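# Separate emitter holder from filter cube, stand both upright

## Task

Detach the emitter holder from the filter cube and set it standing upright next to the cube's remaining half, with both pieces resting flat on the table, matching the reference image named manual.

## Robot and tools

Robot: two arms, left_arm and right_arm, each with six joints and a two-finger gripper. The left arm sits on the +y side. Arm names do not match image sides.

Frames: the scene frame has its origin at table-top height, midway between the nominal arm bases, +x out over the table, +y toward left_arm, +z up. Fixed cameras and the table use this frame. Each arm's end_effector_position (metres), end_effector_quat_wxyz, velocities and wrist-camera poses are in that arm's own base frame. Calibrated bases in the scene frame: left_arm at (-0.025, +0.355, +0.025) m, quat_wxyz (+1.000, 0, 0, -0.010); right_arm at (+0.005, -0.335, +0.002) m, quat_wxyz (+1.000, 0, 0, -0.022). Printed hand poses may be off by a few centimetres, more when reaching far. The gripper's fingers point along its +z and open and close along its y. The reported position is the point between the pads, about 1 cm short of the fingertips.

The row: every motion command is a row of 14 plain numbers covering both arms, even if only one moves. First left_arm's six joint angles then its opening, then the same seven for right_arm. Joint angles are absolute targets in radians (not offsets), in this order per arm: wrist pitch, elbow, wrist yaw, wrist roll, shoulder, waist. Elbow and wrist pitch have flipped signs everywhere (commands, results, refusals). Usable ranges in your own numbers: wrist pitch -1.571 to 1.571, elbow -3.142 to 0.000, wrist yaw -1.571 to 1.571, wrist roll -2.094 to 2.094, shoulder 0.000 to 3.142, waist -2.618 to 3.054. The true ends can differ by up to 0.059 rad. A target more than 0.059 beyond an end, and further out than the current angle, is rejected. A target past the real end is clipped, reported as "joint sent to its limit". Opening is an absolute command from -1 (closed) to +1 (fully open, pad gap 0.094 m). Between those it matches grip_measured. To keep a gripper unchanged, resend its current command, since 0 means half-closed.

Tools:
- execute_actions(actions, cameras): actions is a list of up to 15 rows per action, each row one 1/30 s control step. A short list repeats its last row. Each joint's target is kept within 0.339 rad (waist, shoulder, elbow) or 2.2 rad (wrist joints) of its measured angle. If a row would move a gripper more than 200 mm, that arm's targets are scaled back. Large motions therefore need several actions. An empty actions list returns images and all result lines.
- move(target, speed, blend, opening_speed, grip_force, blocking, cameras): target is one 14-number row or a list of up to 15 rows, all sharing 10 s. speed is rad/s for the joint with the farthest to go, 0.01 to 12.57, default 0.5. blend is in rad: it rounds corners at intermediate rows, and 0 stops at each. opening_speed is change per second on the -1..1 scale, at least 0.2. Use it to close gently. grip_force is newtons per pad, 10 to 50, one value or one per arm. It stays set, and lower values close slower. blocking=false returns after about 0.5 s while the move continues, and a new move takes over from the current point. Joints move together, so grippers follow curves. Nothing avoids obstacles or the other arm. The result adds a "move:" line: done, off_target (at rest with a joint more than 0.035 rad away), moving, held, or fault. It can also show limits=held.
- wait(seconds 0 to 10): lets time pass while holding commands, or lets a running move go on.
- stop: brakes a running move. Fast moves need room to stop.
- zoom_image(camera, region [x0,y0,x1,y1] pixels, at most 504x504): closer view of the latest image from a camera.
- show_instructions: shows the reference image(s).
- finished_scene(scene): ends the current scene for good. Pass this scene's number.

Cameras (896x504): cam_head_left, cam_head_right, cam_high, cam_low, cam_left_wrist, cam_right_wrist. Use ["all"], a list of names, or [].

Result lines: Joint positions and Joint velocities give one block per arm in the joint order above (rad, rad/s), then the pad gap (m). "within noise" means resting. Joint targets are the angles the joints are being driven to now. Resend them to hold still. Tool commands give each gripper's current command. grip_measured reads the opening on the command scale. Empty, it reads up to 2.5 mm wide. On a firm part it reads a little narrower than the part. grip_effort_nm is the averaged gripper motor effort (negative closing). It does not measure pad force directly. Joint torques include the arm's own weight, with offsets and noise. Numbers 2, 5 and 6 wrap at ±28 N m. "joint command not followed" means the clearance check altered steps. This check does not keep the two grippers apart. MOTOR HOT appears at 75 °C. At 90 °C an arm folds and idles. At 100 °C it goes limp. Holding loads, outstretched poses or pushing against something unreachable all heat motors.

Avoid: letting either part fall off the table or be left off it; dropping or releasing a part while it is moving; fast impacts with the table or fixed items; squeezing hard; arm-to-arm contact, including one gripper clamping the other's fingers; straining the wrist-camera cables. A faster contact, or a target set deeper past the contact, presses harder. Loose objects may occasionally get nudged. Both pieces must end flat on the table, with the holder upright beside the cube half.

Each tool is called after "Request:" by a JSON object that holds its "fn" and its "kwargs".

Reference images:

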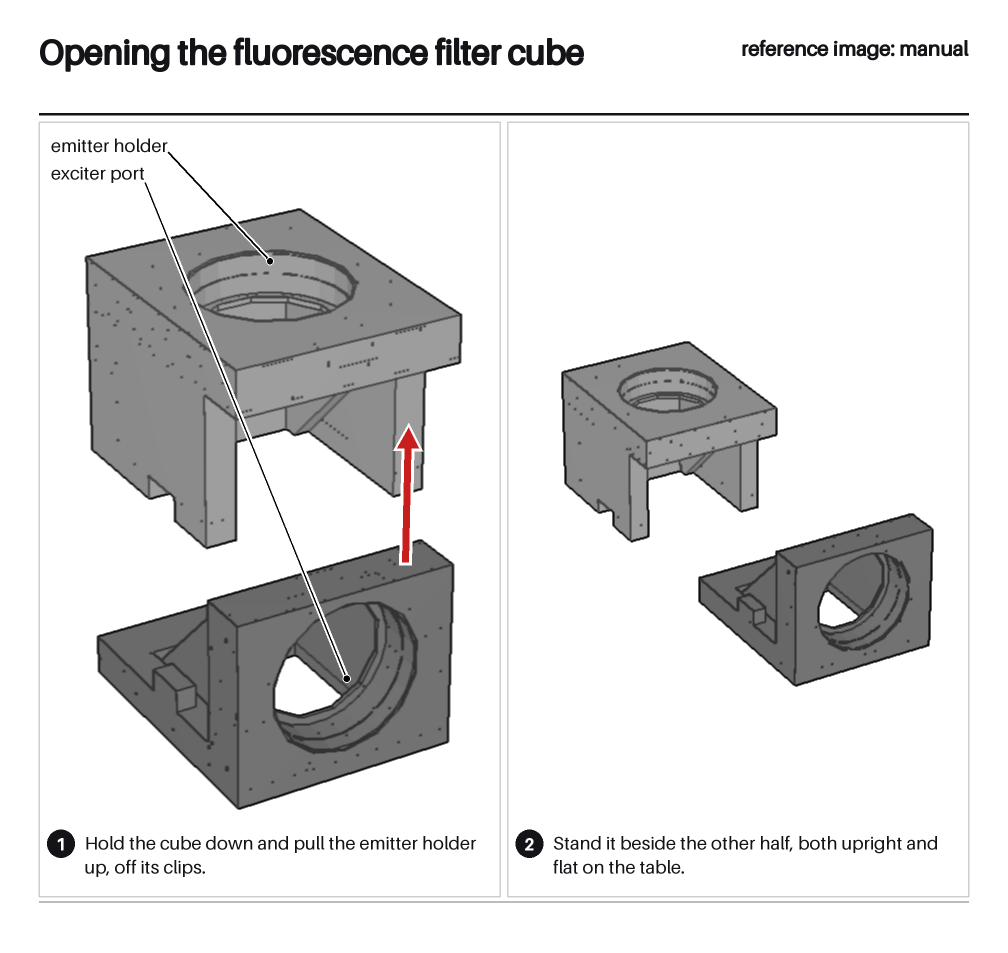

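## Session

Request:
{"fn": "execute_actions", "kwargs": {"actions": []}}

Scene clock: 0.00 s.
left_arm: end_effector_position=(+0.3882, -0.0015, +0.3983) grip_measured=+1.000 grip_effort_nm=n/a end_effector_quat_wxyz=(+0.696, +0.000, +0.718, -0.010) | right_arm: end_effector_position=(+0.4113, -0.0020, +0.1383) grip_measured=+1.000 grip_effort_nm=n/a end_effector_quat_wxyz=(+0.613, +0.024, +0.787, -0.064)
Joint names: [wrist pitch, elbow, wrist yaw, wrist roll, shoulder, waist]
Joint positions: left_arm=[0.017 -1.05 0.016 -0.013 1.064 0.001 0.094] | right_arm=[-0.799 -0.433 0.215 -0.019 1.481 0.086 0.094]
Joint velocities: within noise
Joint torques (N m): no reading
Heat: left arm: 22 °C; right arm: 23 °C.
Joint targets: left_arm=[0.019 -1.059 0.016 -0.014 1.056 0.001] | right_arm=[-0.800 -0.441 0.217 -0.020 1.473 0.086]
Tool commands: left_gripper/opening=+1.0 right_gripper/opening=+1.0

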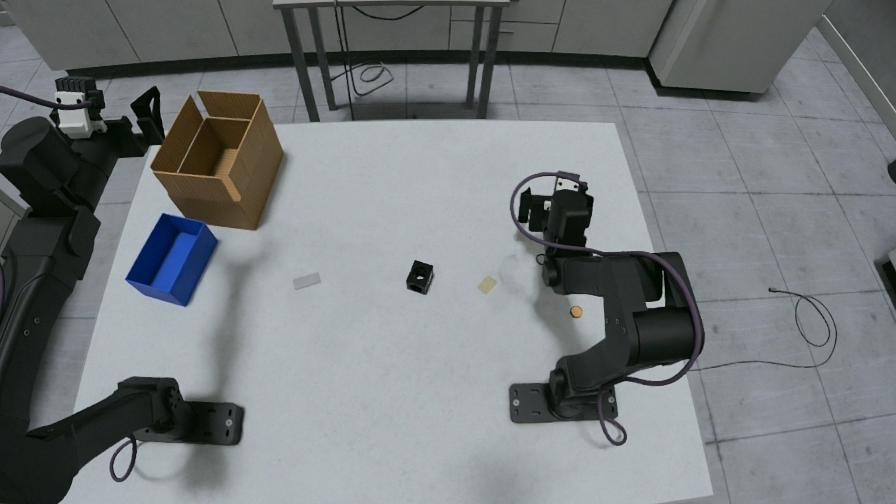

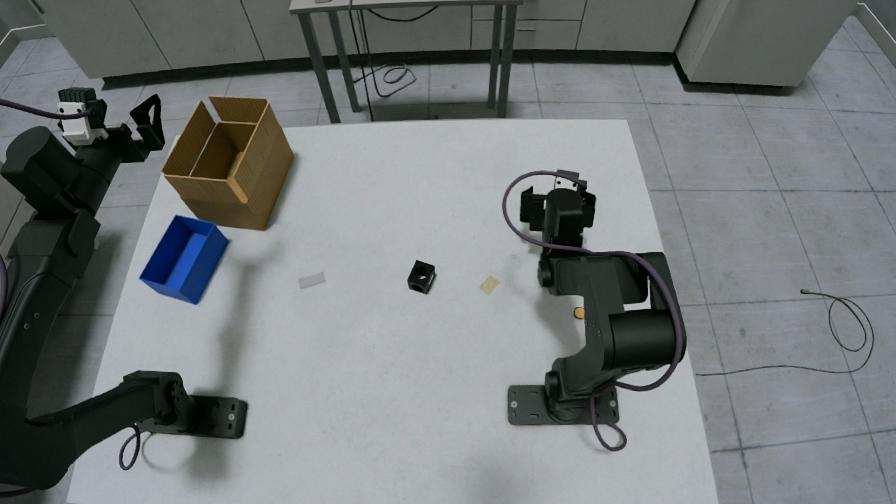

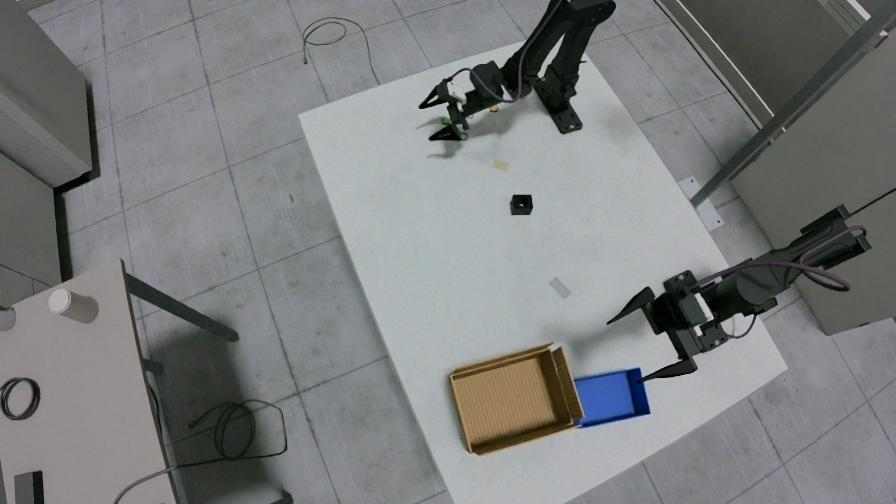

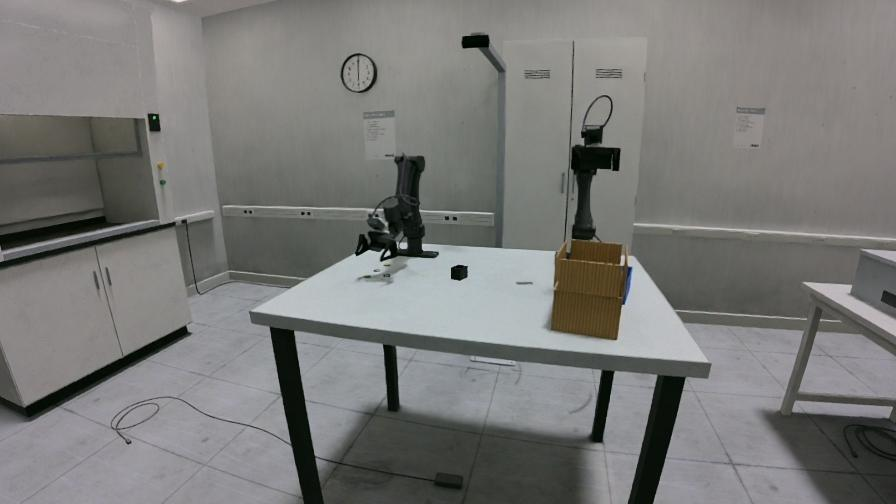

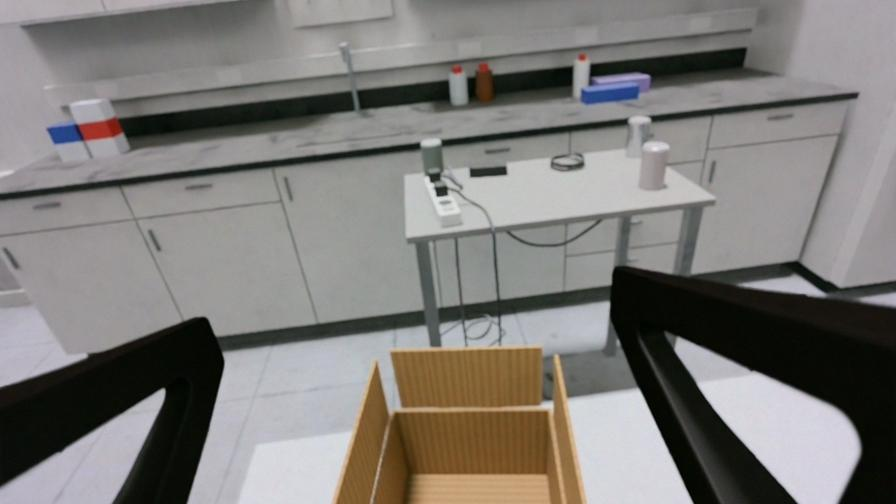

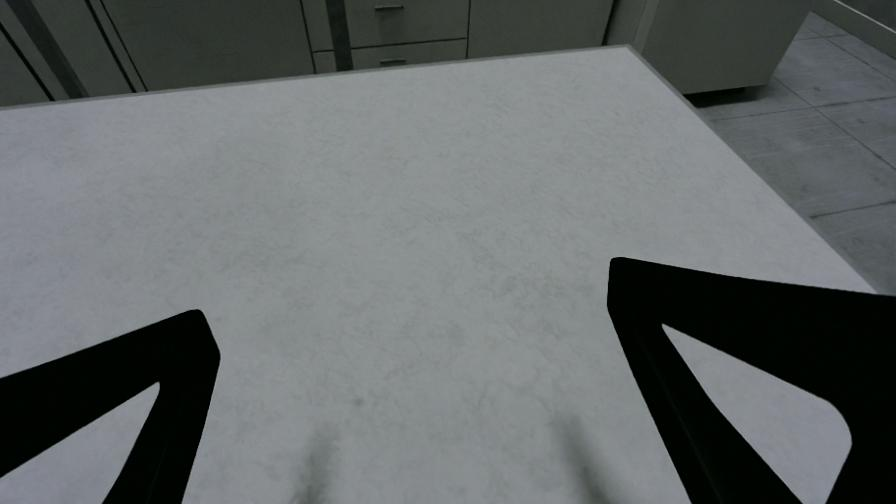

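Request:
{"fn": "zoom_image", "kwargs": {"camera": "cam_high", "region": [490, 175, 560, 230]}}

Request:
{"fn": "zoom_image", "kwargs": {"camera": "cam_head_left", "region": [390, 245, 460, 305]}}

Request:
{"fn": "zoom_image", "kwargs": {"camera": "cam_low", "region": [430, 250, 490, 290]}}

Scaled by 7.200 from the camera's 896x504 image, which has a finer 1280x720 frame.

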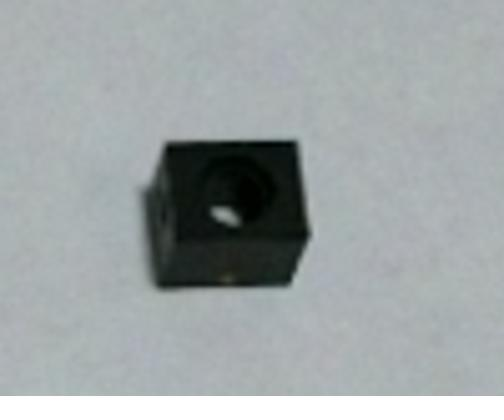

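Scaled by 7.200 from the camera's 896x504 image, which has a finer 1280x720 frame.

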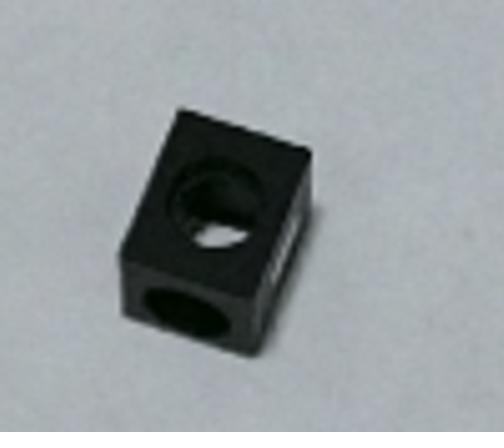

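Scaled by 8.400 from the camera's 896x504 image, which has a finer 1280x720 frame.

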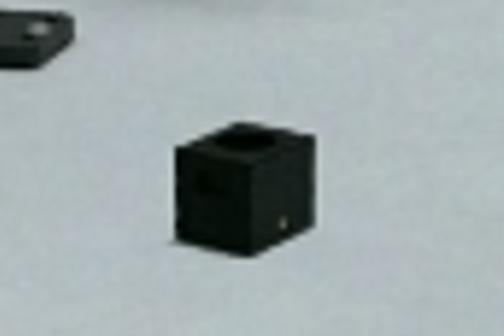

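Request:
{"fn": "move", "kwargs": {"target": [0.91, -1.346, 0, 0, 1.437, -0.91, 1, 1.057, -1.304, 0, 0, 1.247, 0.80, 1], "speed": 0.9, "cameras": ["all"]}}

Scene clock: 11.00 s.
left_arm: end_effector_position=(+0.2258, -0.2882, +0.2013) grip_measured=+1.000 grip_effort_nm=0.05 end_effector_quat_wxyz=(+0.249, +0.419, +0.864, -0.125) | right_arm: end_effector_position=(+0.2212, +0.2248, +0.2208) grip_measured=+1.000 grip_effort_nm=0.01 end_effector_quat_wxyz=(+0.252, -0.374, +0.886, +0.102)
Joint names: [wrist pitch, elbow, wrist yaw, wrist roll, shoulder, waist]
Joint positions: left_arm=[0.899 -1.319 0.005 -0.006 1.427 -0.907 0.094] | right_arm=[1.035 -1.28 0.005 -0.007 1.263 0.793 0.094]
Joint torques (N m): left_arm=[-1.31 -7.71 -0.07 0.03 -4.08 -0.24] | right_arm=[-1.05 -9.09 -0.05 0.06 -5.3 0.5]
Heat: left arm: 24 °C; right arm: 23 °C.
Joint targets: left_arm=[0.910 -1.346 0.000 0.000 1.437 -0.910] | right_arm=[1.057 -1.304 0.000 0.000 1.247 0.800]
move: done

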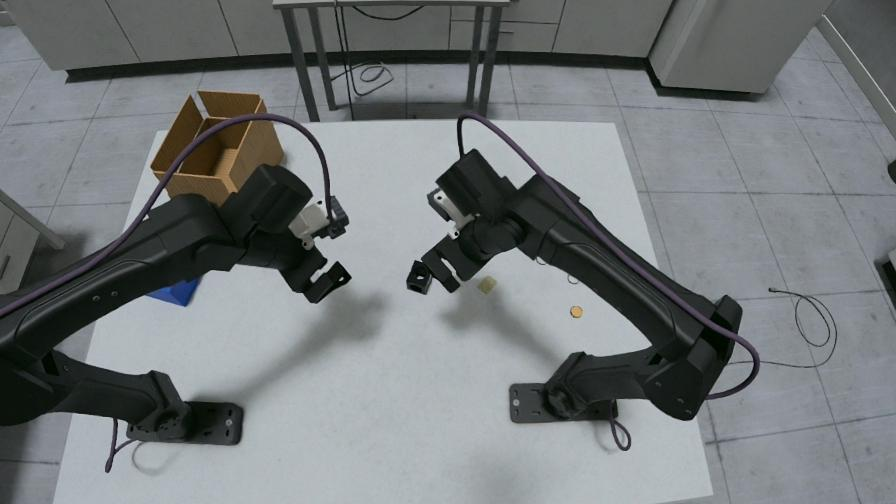

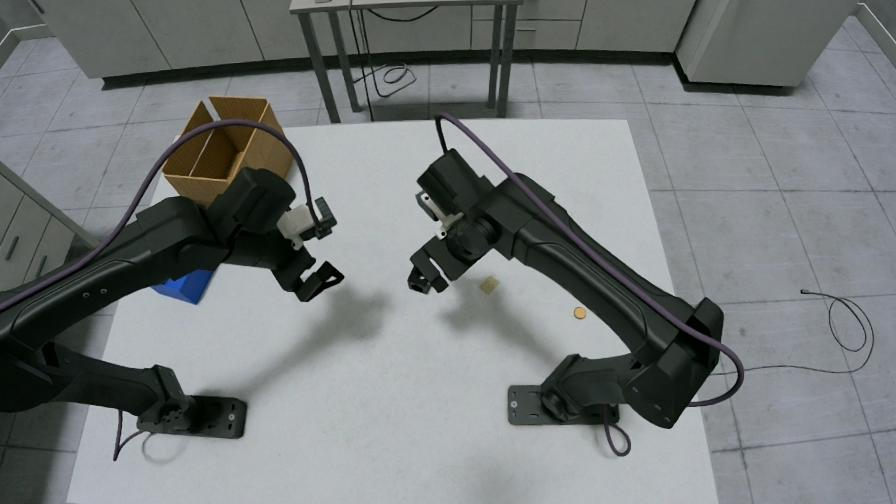

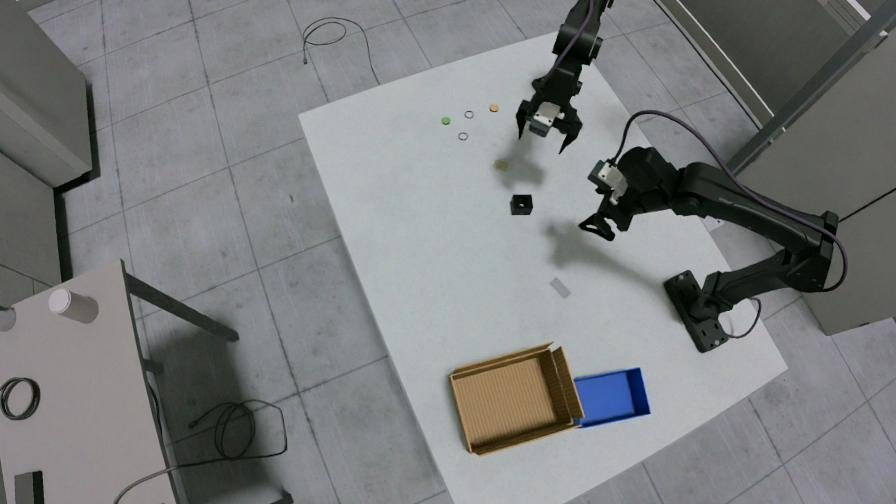

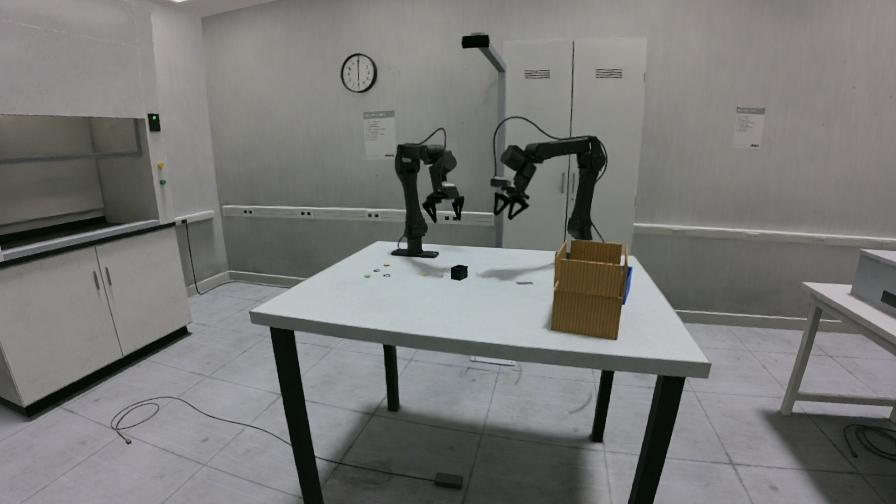

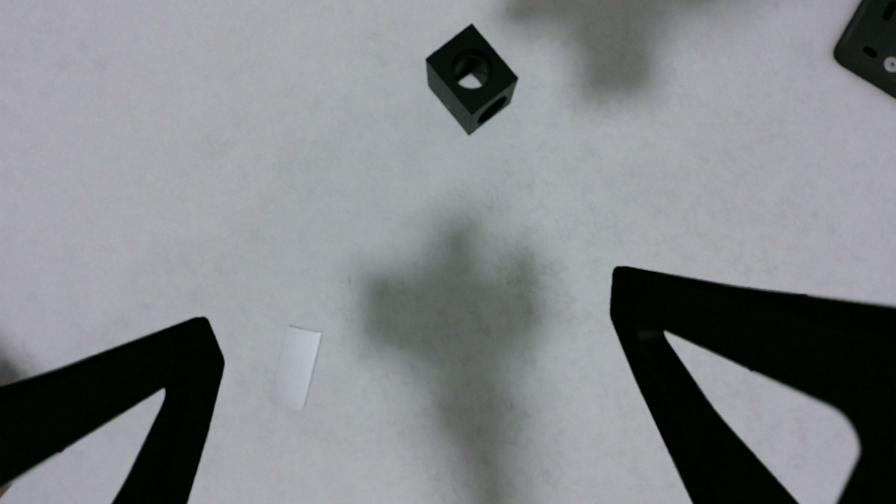

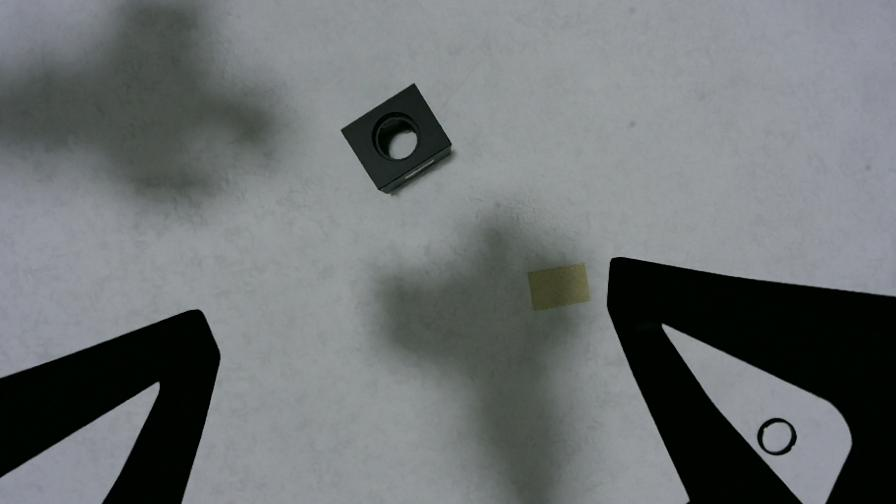

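Request:
{"fn": "move", "kwargs": {"target": [-0.79, -0.79, -1.0545, -0.5765, 2.2154, -1.422, 1, 1.057, -1.304, 0, 0, 1.247, 0.80, 1], "speed": 0.7, "cameras": ["all"]}}

Scene clock: 24.73 s.
left_arm: end_effector_position=(+0.2165, -0.3773, +0.0063) grip_measured=+1.000 grip_effort_nm=0.05 end_effector_quat_wxyz=(+0.587, +0.114, +0.797, -0.088) | right_arm: end_effector_position=(+0.2211, +0.2248, +0.2207) grip_measured=+1.000 grip_effort_nm=0.01 end_effector_quat_wxyz=(+0.252, -0.374, +0.886, +0.102)
Joint names: [wrist pitch, elbow, wrist yaw, wrist roll, shoulder, waist]
Joint positions: left_arm=[-0.776 -0.795 -1.041 -0.565 2.197 -1.418 0.094] | right_arm=[1.036 -1.28 0.005 -0.007 1.263 0.793 0.094]
Joint torques (N m): left_arm=[-1.72 -2.47 -0.49 -0.16 -7.08 -0.27] | right_arm=[-1.06 -9.11 -0.06 0.05 -5.29 0.54]
Heat: left arm: 24 °C; right arm: 23 °C.
Joint targets: left_arm=[-0.790 -0.790 -1.054 -0.577 2.216 -1.422] | right_arm=[1.057 -1.304 0.000 0.000 1.247 0.800]
move: done

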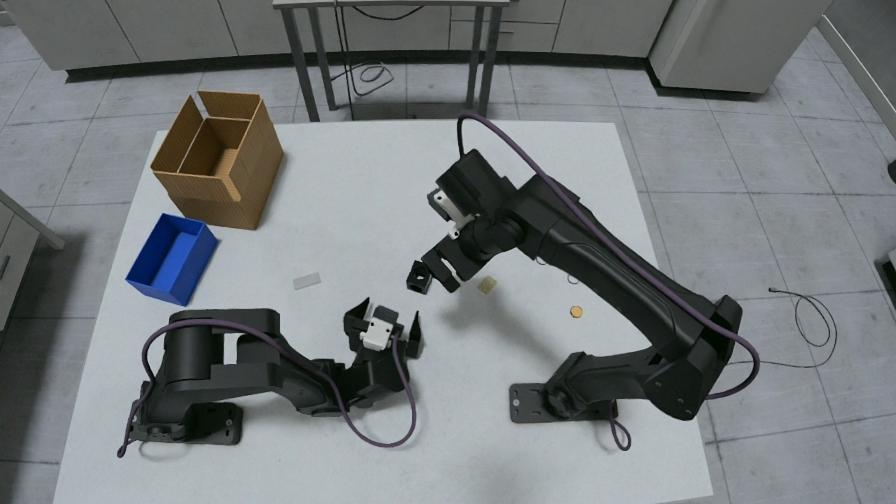

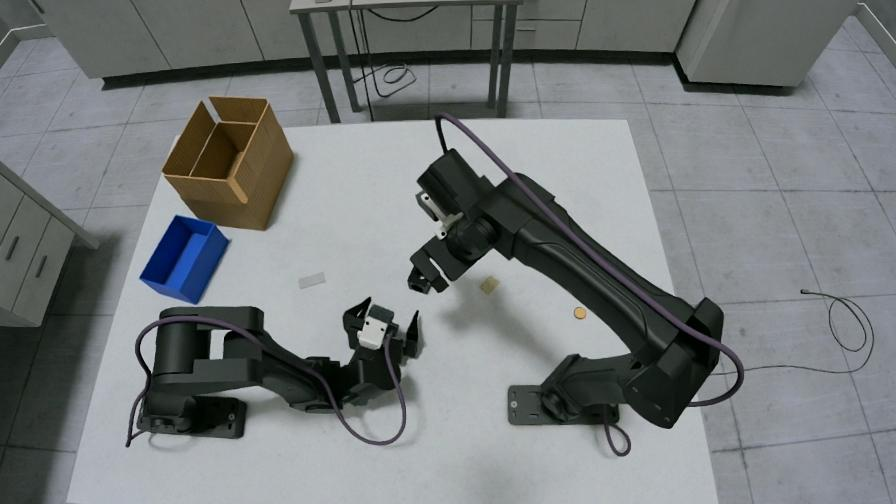

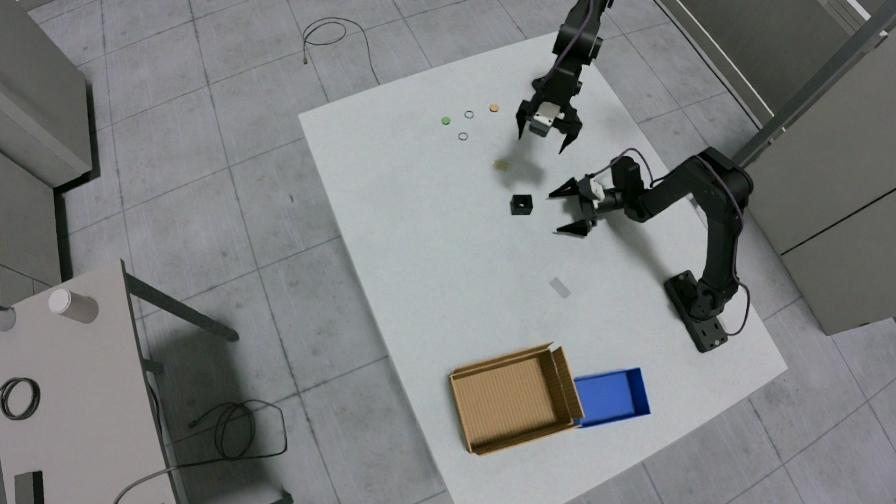

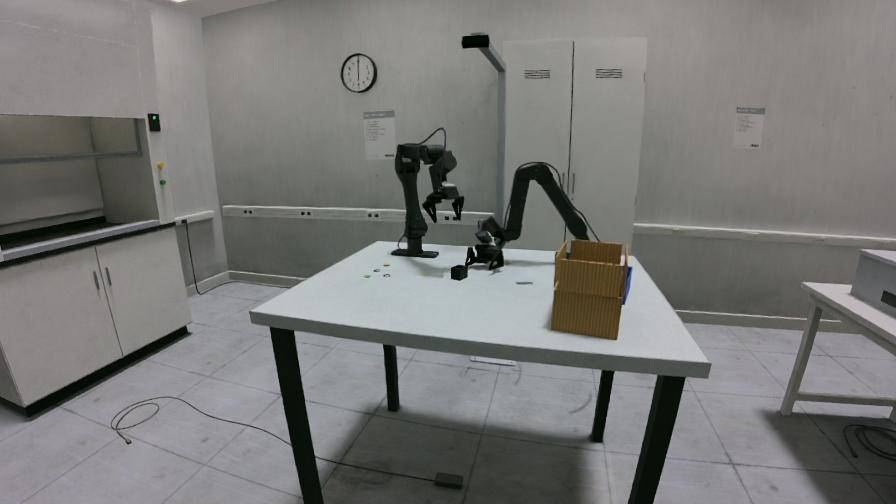

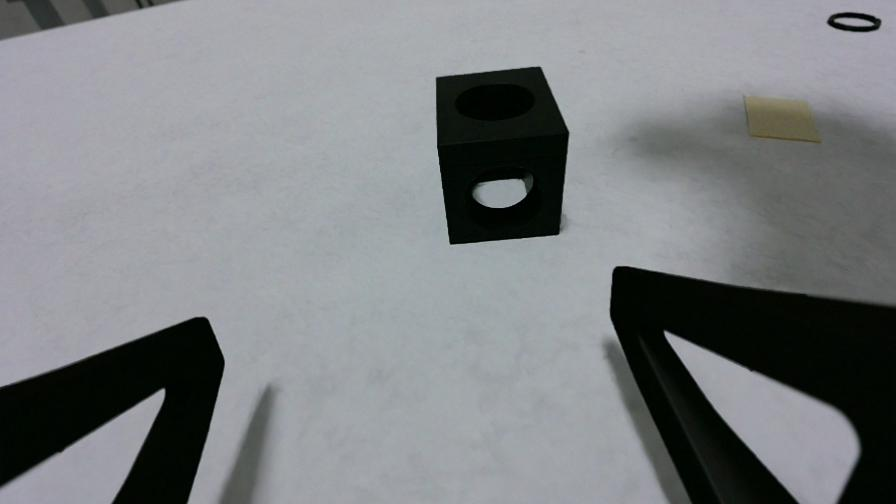

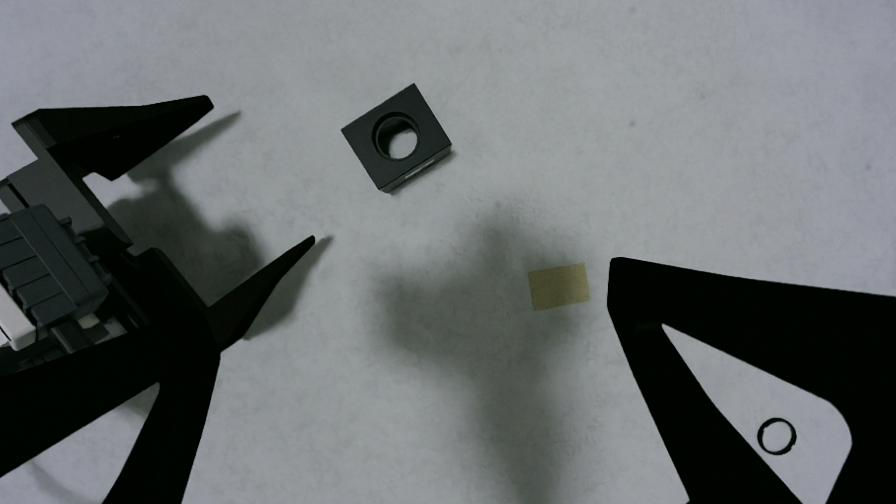

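Request:
{"fn": "move", "kwargs": {"target": [-0.852, -0.927, -0.949, -0.445, 2.311, -1.368, 1, 1.057, -1.304, 0, 0, 1.247, 0.80, 1], "speed": 0.4, "cameras": ["cam_left_wrist", "cam_right_wrist","cam_low"]}}

Request:
{"fn": "zoom_image", "kwargs": {"camera": "cam_low", "region": [430, 220, 530, 290]}}

Scene clock: 28.17 s.
left_arm: end_effector_position=(+0.2336, -0.4126, +0.0002) grip_measured=+1.000 grip_effort_nm=0.05 end_effector_quat_wxyz=(+0.584, +0.142, +0.793, -0.103) | right_arm: end_effector_position=(+0.2211, +0.2248, +0.2207) grip_measured=+1.000 grip_effort_nm=0.01 end_effector_quat_wxyz=(+0.252, -0.374, +0.886, +0.102)
Joint names: [wrist pitch, elbow, wrist yaw, wrist roll, shoulder, waist]
Joint positions: left_arm=[-0.838 -0.912 -0.951 -0.448 2.285 -1.372 0.094] | right_arm=[1.036 -1.28 0.005 -0.007 1.263 0.793 0.094]
Joint torques (N m): left_arm=[-1.82 -4.21 -0.26 -0.02 -7.35 0.36] | right_arm=[-1.07 -9.07 -0.06 0.06 -5.27 0.51]
Heat: left arm: 25 °C; right arm: 23 °C.
Joint targets: left_arm=[-0.852 -0.927 -0.949 -0.445 2.311 -1.368] | right_arm=[1.057 -1.304 0.000 0.000 1.247 0.800]
move: done
Images, in order (width x height): cam_low 896x504, cam_left_wrist 896x504, cam_right_wrist 896x504.

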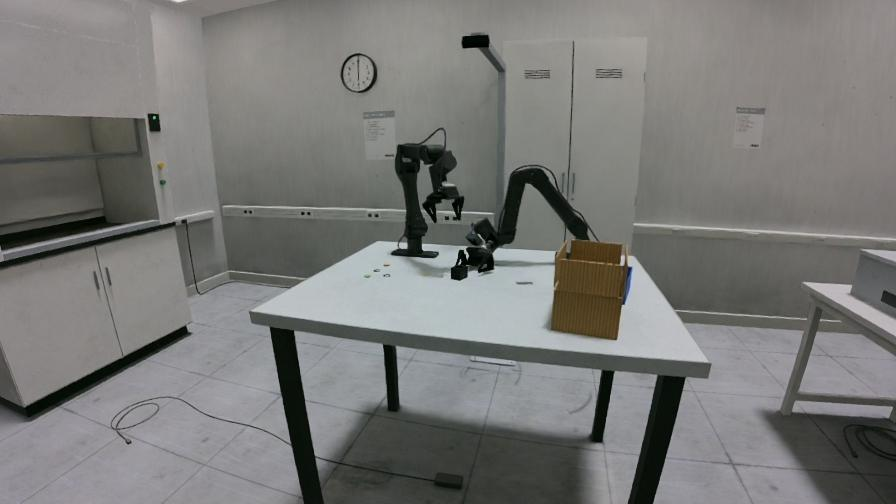

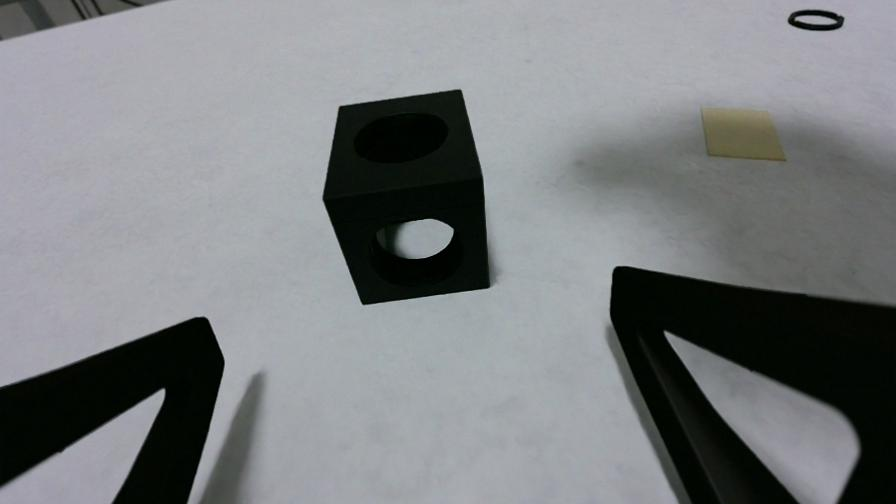

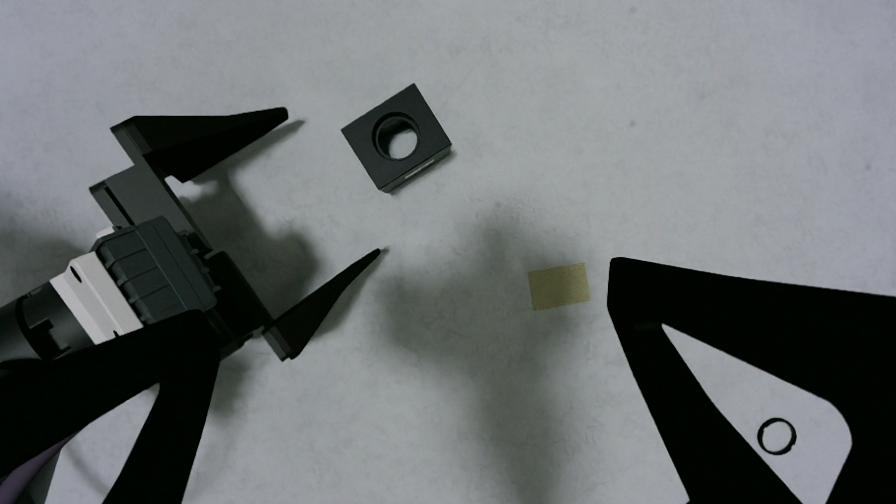

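Scaled by 5.040 from the camera's 896x504 image, which has a finer 1280x720 frame.

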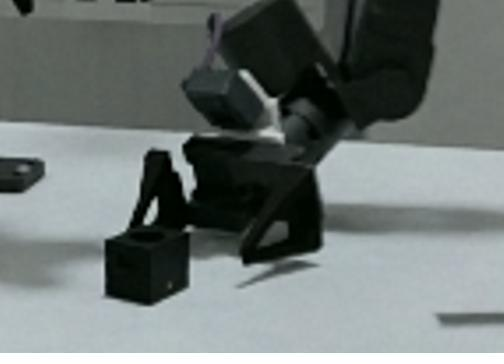

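Request:
{"fn": "move", "kwargs": {"target": [-0.862, -0.998, -0.882, -0.387, 2.348, -1.3045, 1, 1.057, -1.304, 0, 0, 1.247, 0.80, 1], "speed": 0.2, "cameras": ["cam_left_wrist", "cam_right_wrist","cam_low"]}}

Request:
{"fn": "zoom_image", "kwargs": {"camera": "cam_right_wrist", "region": [200, 60, 500, 300]}}

Request:
{"fn": "zoom_image", "kwargs": {"camera": "cam_low", "region": [430, 220, 530, 290]}}

Scene clock: 31.20 s.
left_arm: end_effector_position=(+0.2599, -0.4243, -0.0003) grip_measured=+1.000 grip_effort_nm=0.05 end_effector_quat_wxyz=(+0.582, +0.146, +0.793, -0.106) | right_arm: end_effector_position=(+0.2211, +0.2248, +0.2207) grip_measured=+1.000 grip_effort_nm=0.01 end_effector_quat_wxyz=(+0.252, -0.374, +0.886, +0.102)
Joint names: [wrist pitch, elbow, wrist yaw, wrist roll, shoulder, waist]
Joint positions: left_arm=[-0.848 -0.982 -0.885 -0.39 2.321 -1.308 0.094] | right_arm=[1.036 -1.28 0.005 -0.007 1.263 0.793 0.094]
Joint torques (N m): left_arm=[-1.86 -4.57 -0.19 -0.03 -7.69 0.28] | right_arm=[-1.05 -9.02 -0.05 0.05 -5.2 0.49]
Heat: left arm: 25 °C; right arm: 23 °C.
Joint targets: left_arm=[-0.862 -0.998 -0.882 -0.387 2.348 -1.305] | right_arm=[1.057 -1.304 0.000 0.000 1.247 0.800]
move: done
Images, in order (width x height): cam_low 896x504, cam_left_wrist 896x504, cam_right_wrist 896x504.

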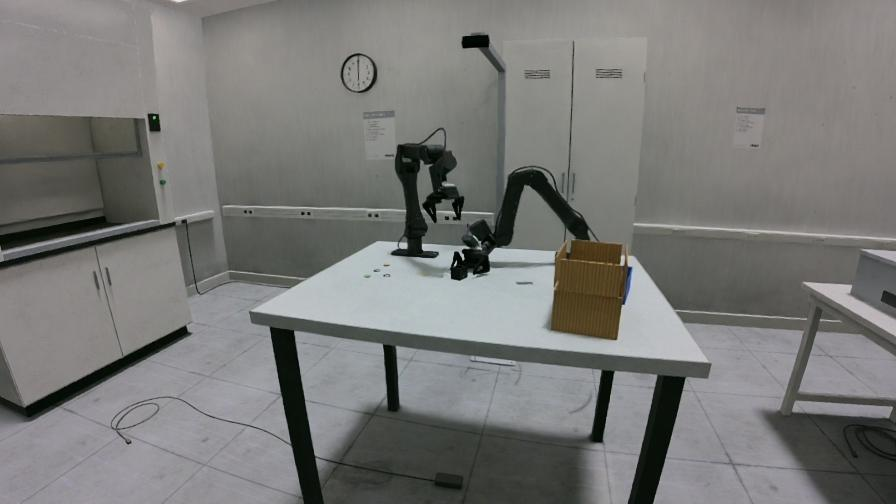

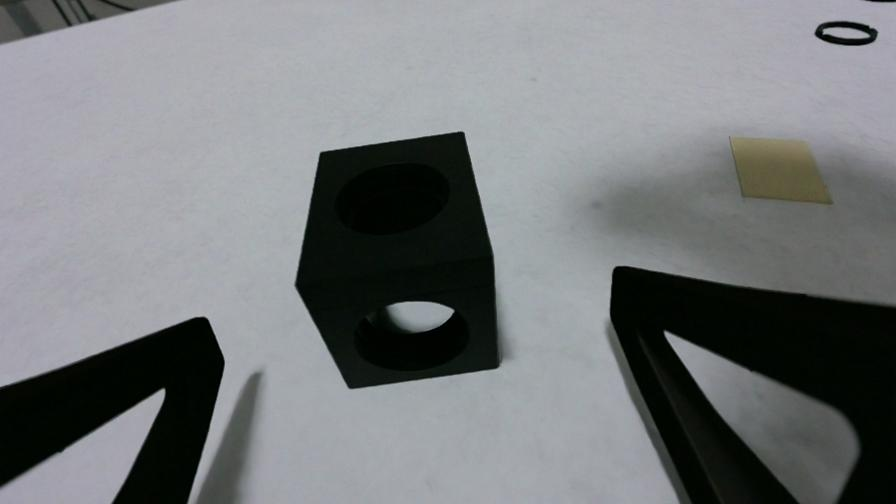

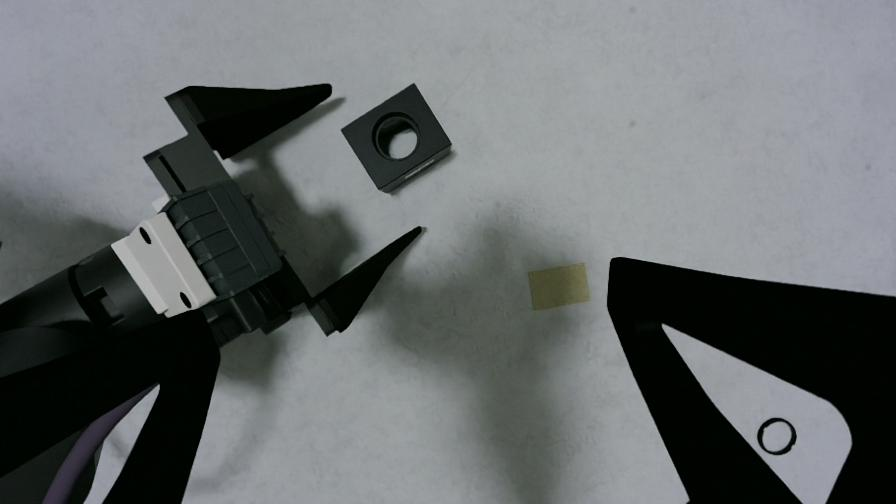

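Scaled by 1.680 from the camera's 896x504 image, which has a finer 1280x720 frame.

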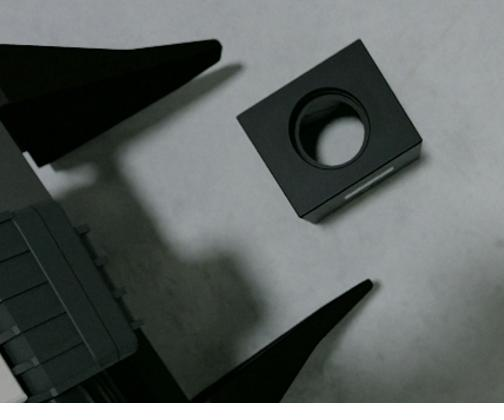

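Scaled by 5.040 from the camera's 896x504 image, which has a finer 1280x720 frame.

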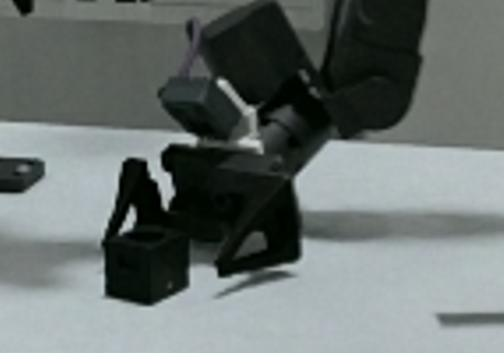

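Request:
{"fn": "move", "kwargs": {"target": [-0.862, -0.998, -0.882, -0.387, 2.348, -1.3045, -0.3, 1.057, -1.304, 0, 0, 1.247, 0.80, 1], "opening_speed": 0.5, "cameras": ["cam_left_wrist", "cam_right_wrist"]}}

Request:
{"fn": "zoom_image", "kwargs": {"camera": "cam_right_wrist", "region": [200, 60, 500, 300]}}

Request:
{"fn": "zoom_image", "kwargs": {"camera": "cam_left_wrist", "region": [200, 100, 620, 440]}}

Scene clock: 35.10 s.
left_arm: end_effector_position=(+0.2598, -0.4245, -0.0001) grip_measured=-0.191 grip_effort_nm=-0.96 end_effector_quat_wxyz=(+0.583, +0.146, +0.792, -0.106) | right_arm: end_effector_position=(+0.2211, +0.2248, +0.2207) grip_measured=+1.000 grip_effort_nm=0.01 end_effector_quat_wxyz=(+0.252, -0.374, +0.886, +0.102)
Joint names: [wrist pitch, elbow, wrist yaw, wrist roll, shoulder, waist]
Joint positions: left_arm=[-0.849 -0.982 -0.884 -0.389 2.321 -1.308 0.038] | right_arm=[1.036 -1.28 0.005 -0.007 1.263 0.793 0.094]
Joint torques (N m): left_arm=[-1.85 -4.56 -0.21 -0.01 -7.75 0.31] | right_arm=[-1.04 -9.07 -0.04 0.05 -5.27 0.61]
Heat: left arm: 25 °C; right arm: 23 °C.
Joint targets: left_arm=[-0.862 -0.998 -0.882 -0.387 2.348 -1.305] | right_arm=[1.057 -1.304 0.000 0.000 1.247 0.800]
move: done
Images, in order (width x height): cam_left_wrist 896x504, cam_right_wrist 896x504.

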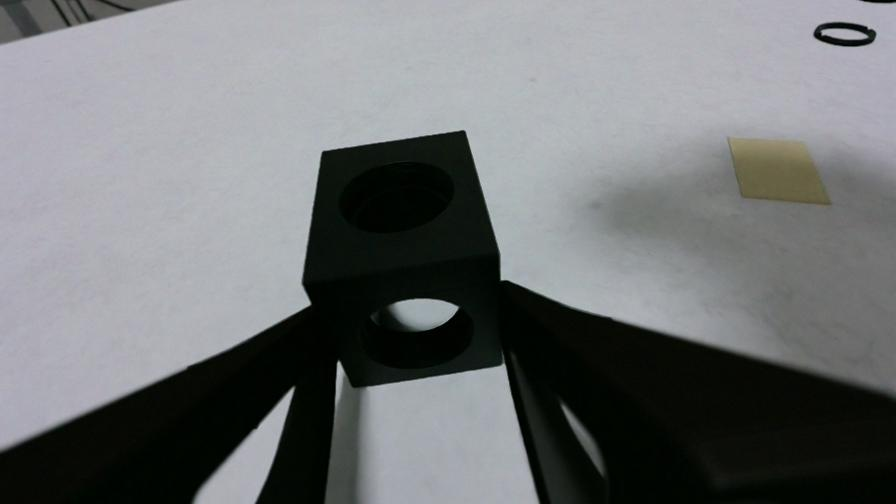

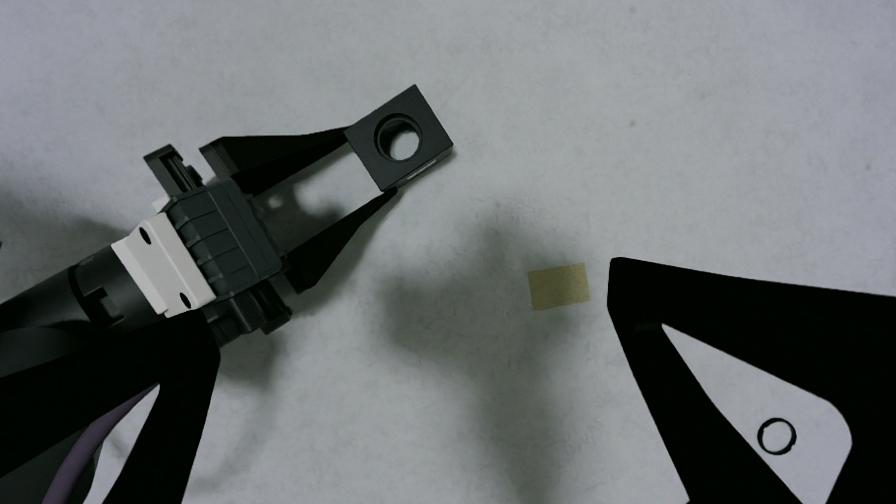

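Scaled by 1.680 from the camera's 896x504 image, which has a finer 1280x720 frame.

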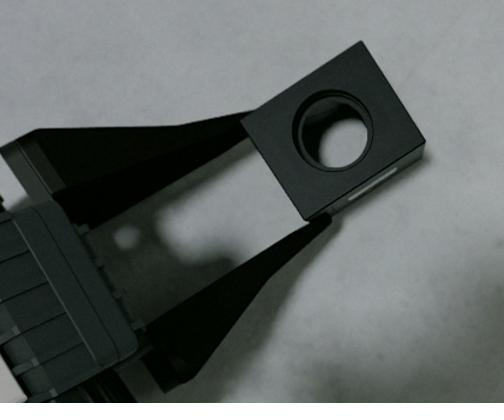

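Scaled by 1.200 from the camera's 896x504 image, which has a finer 1280x720 frame.

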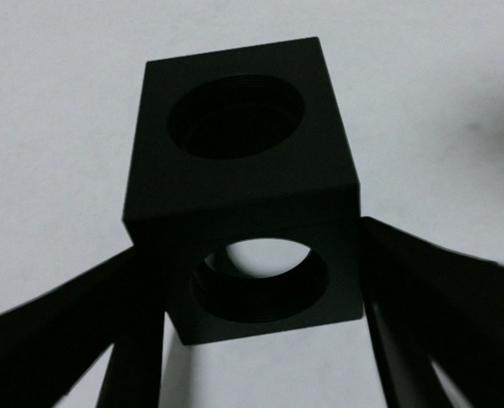

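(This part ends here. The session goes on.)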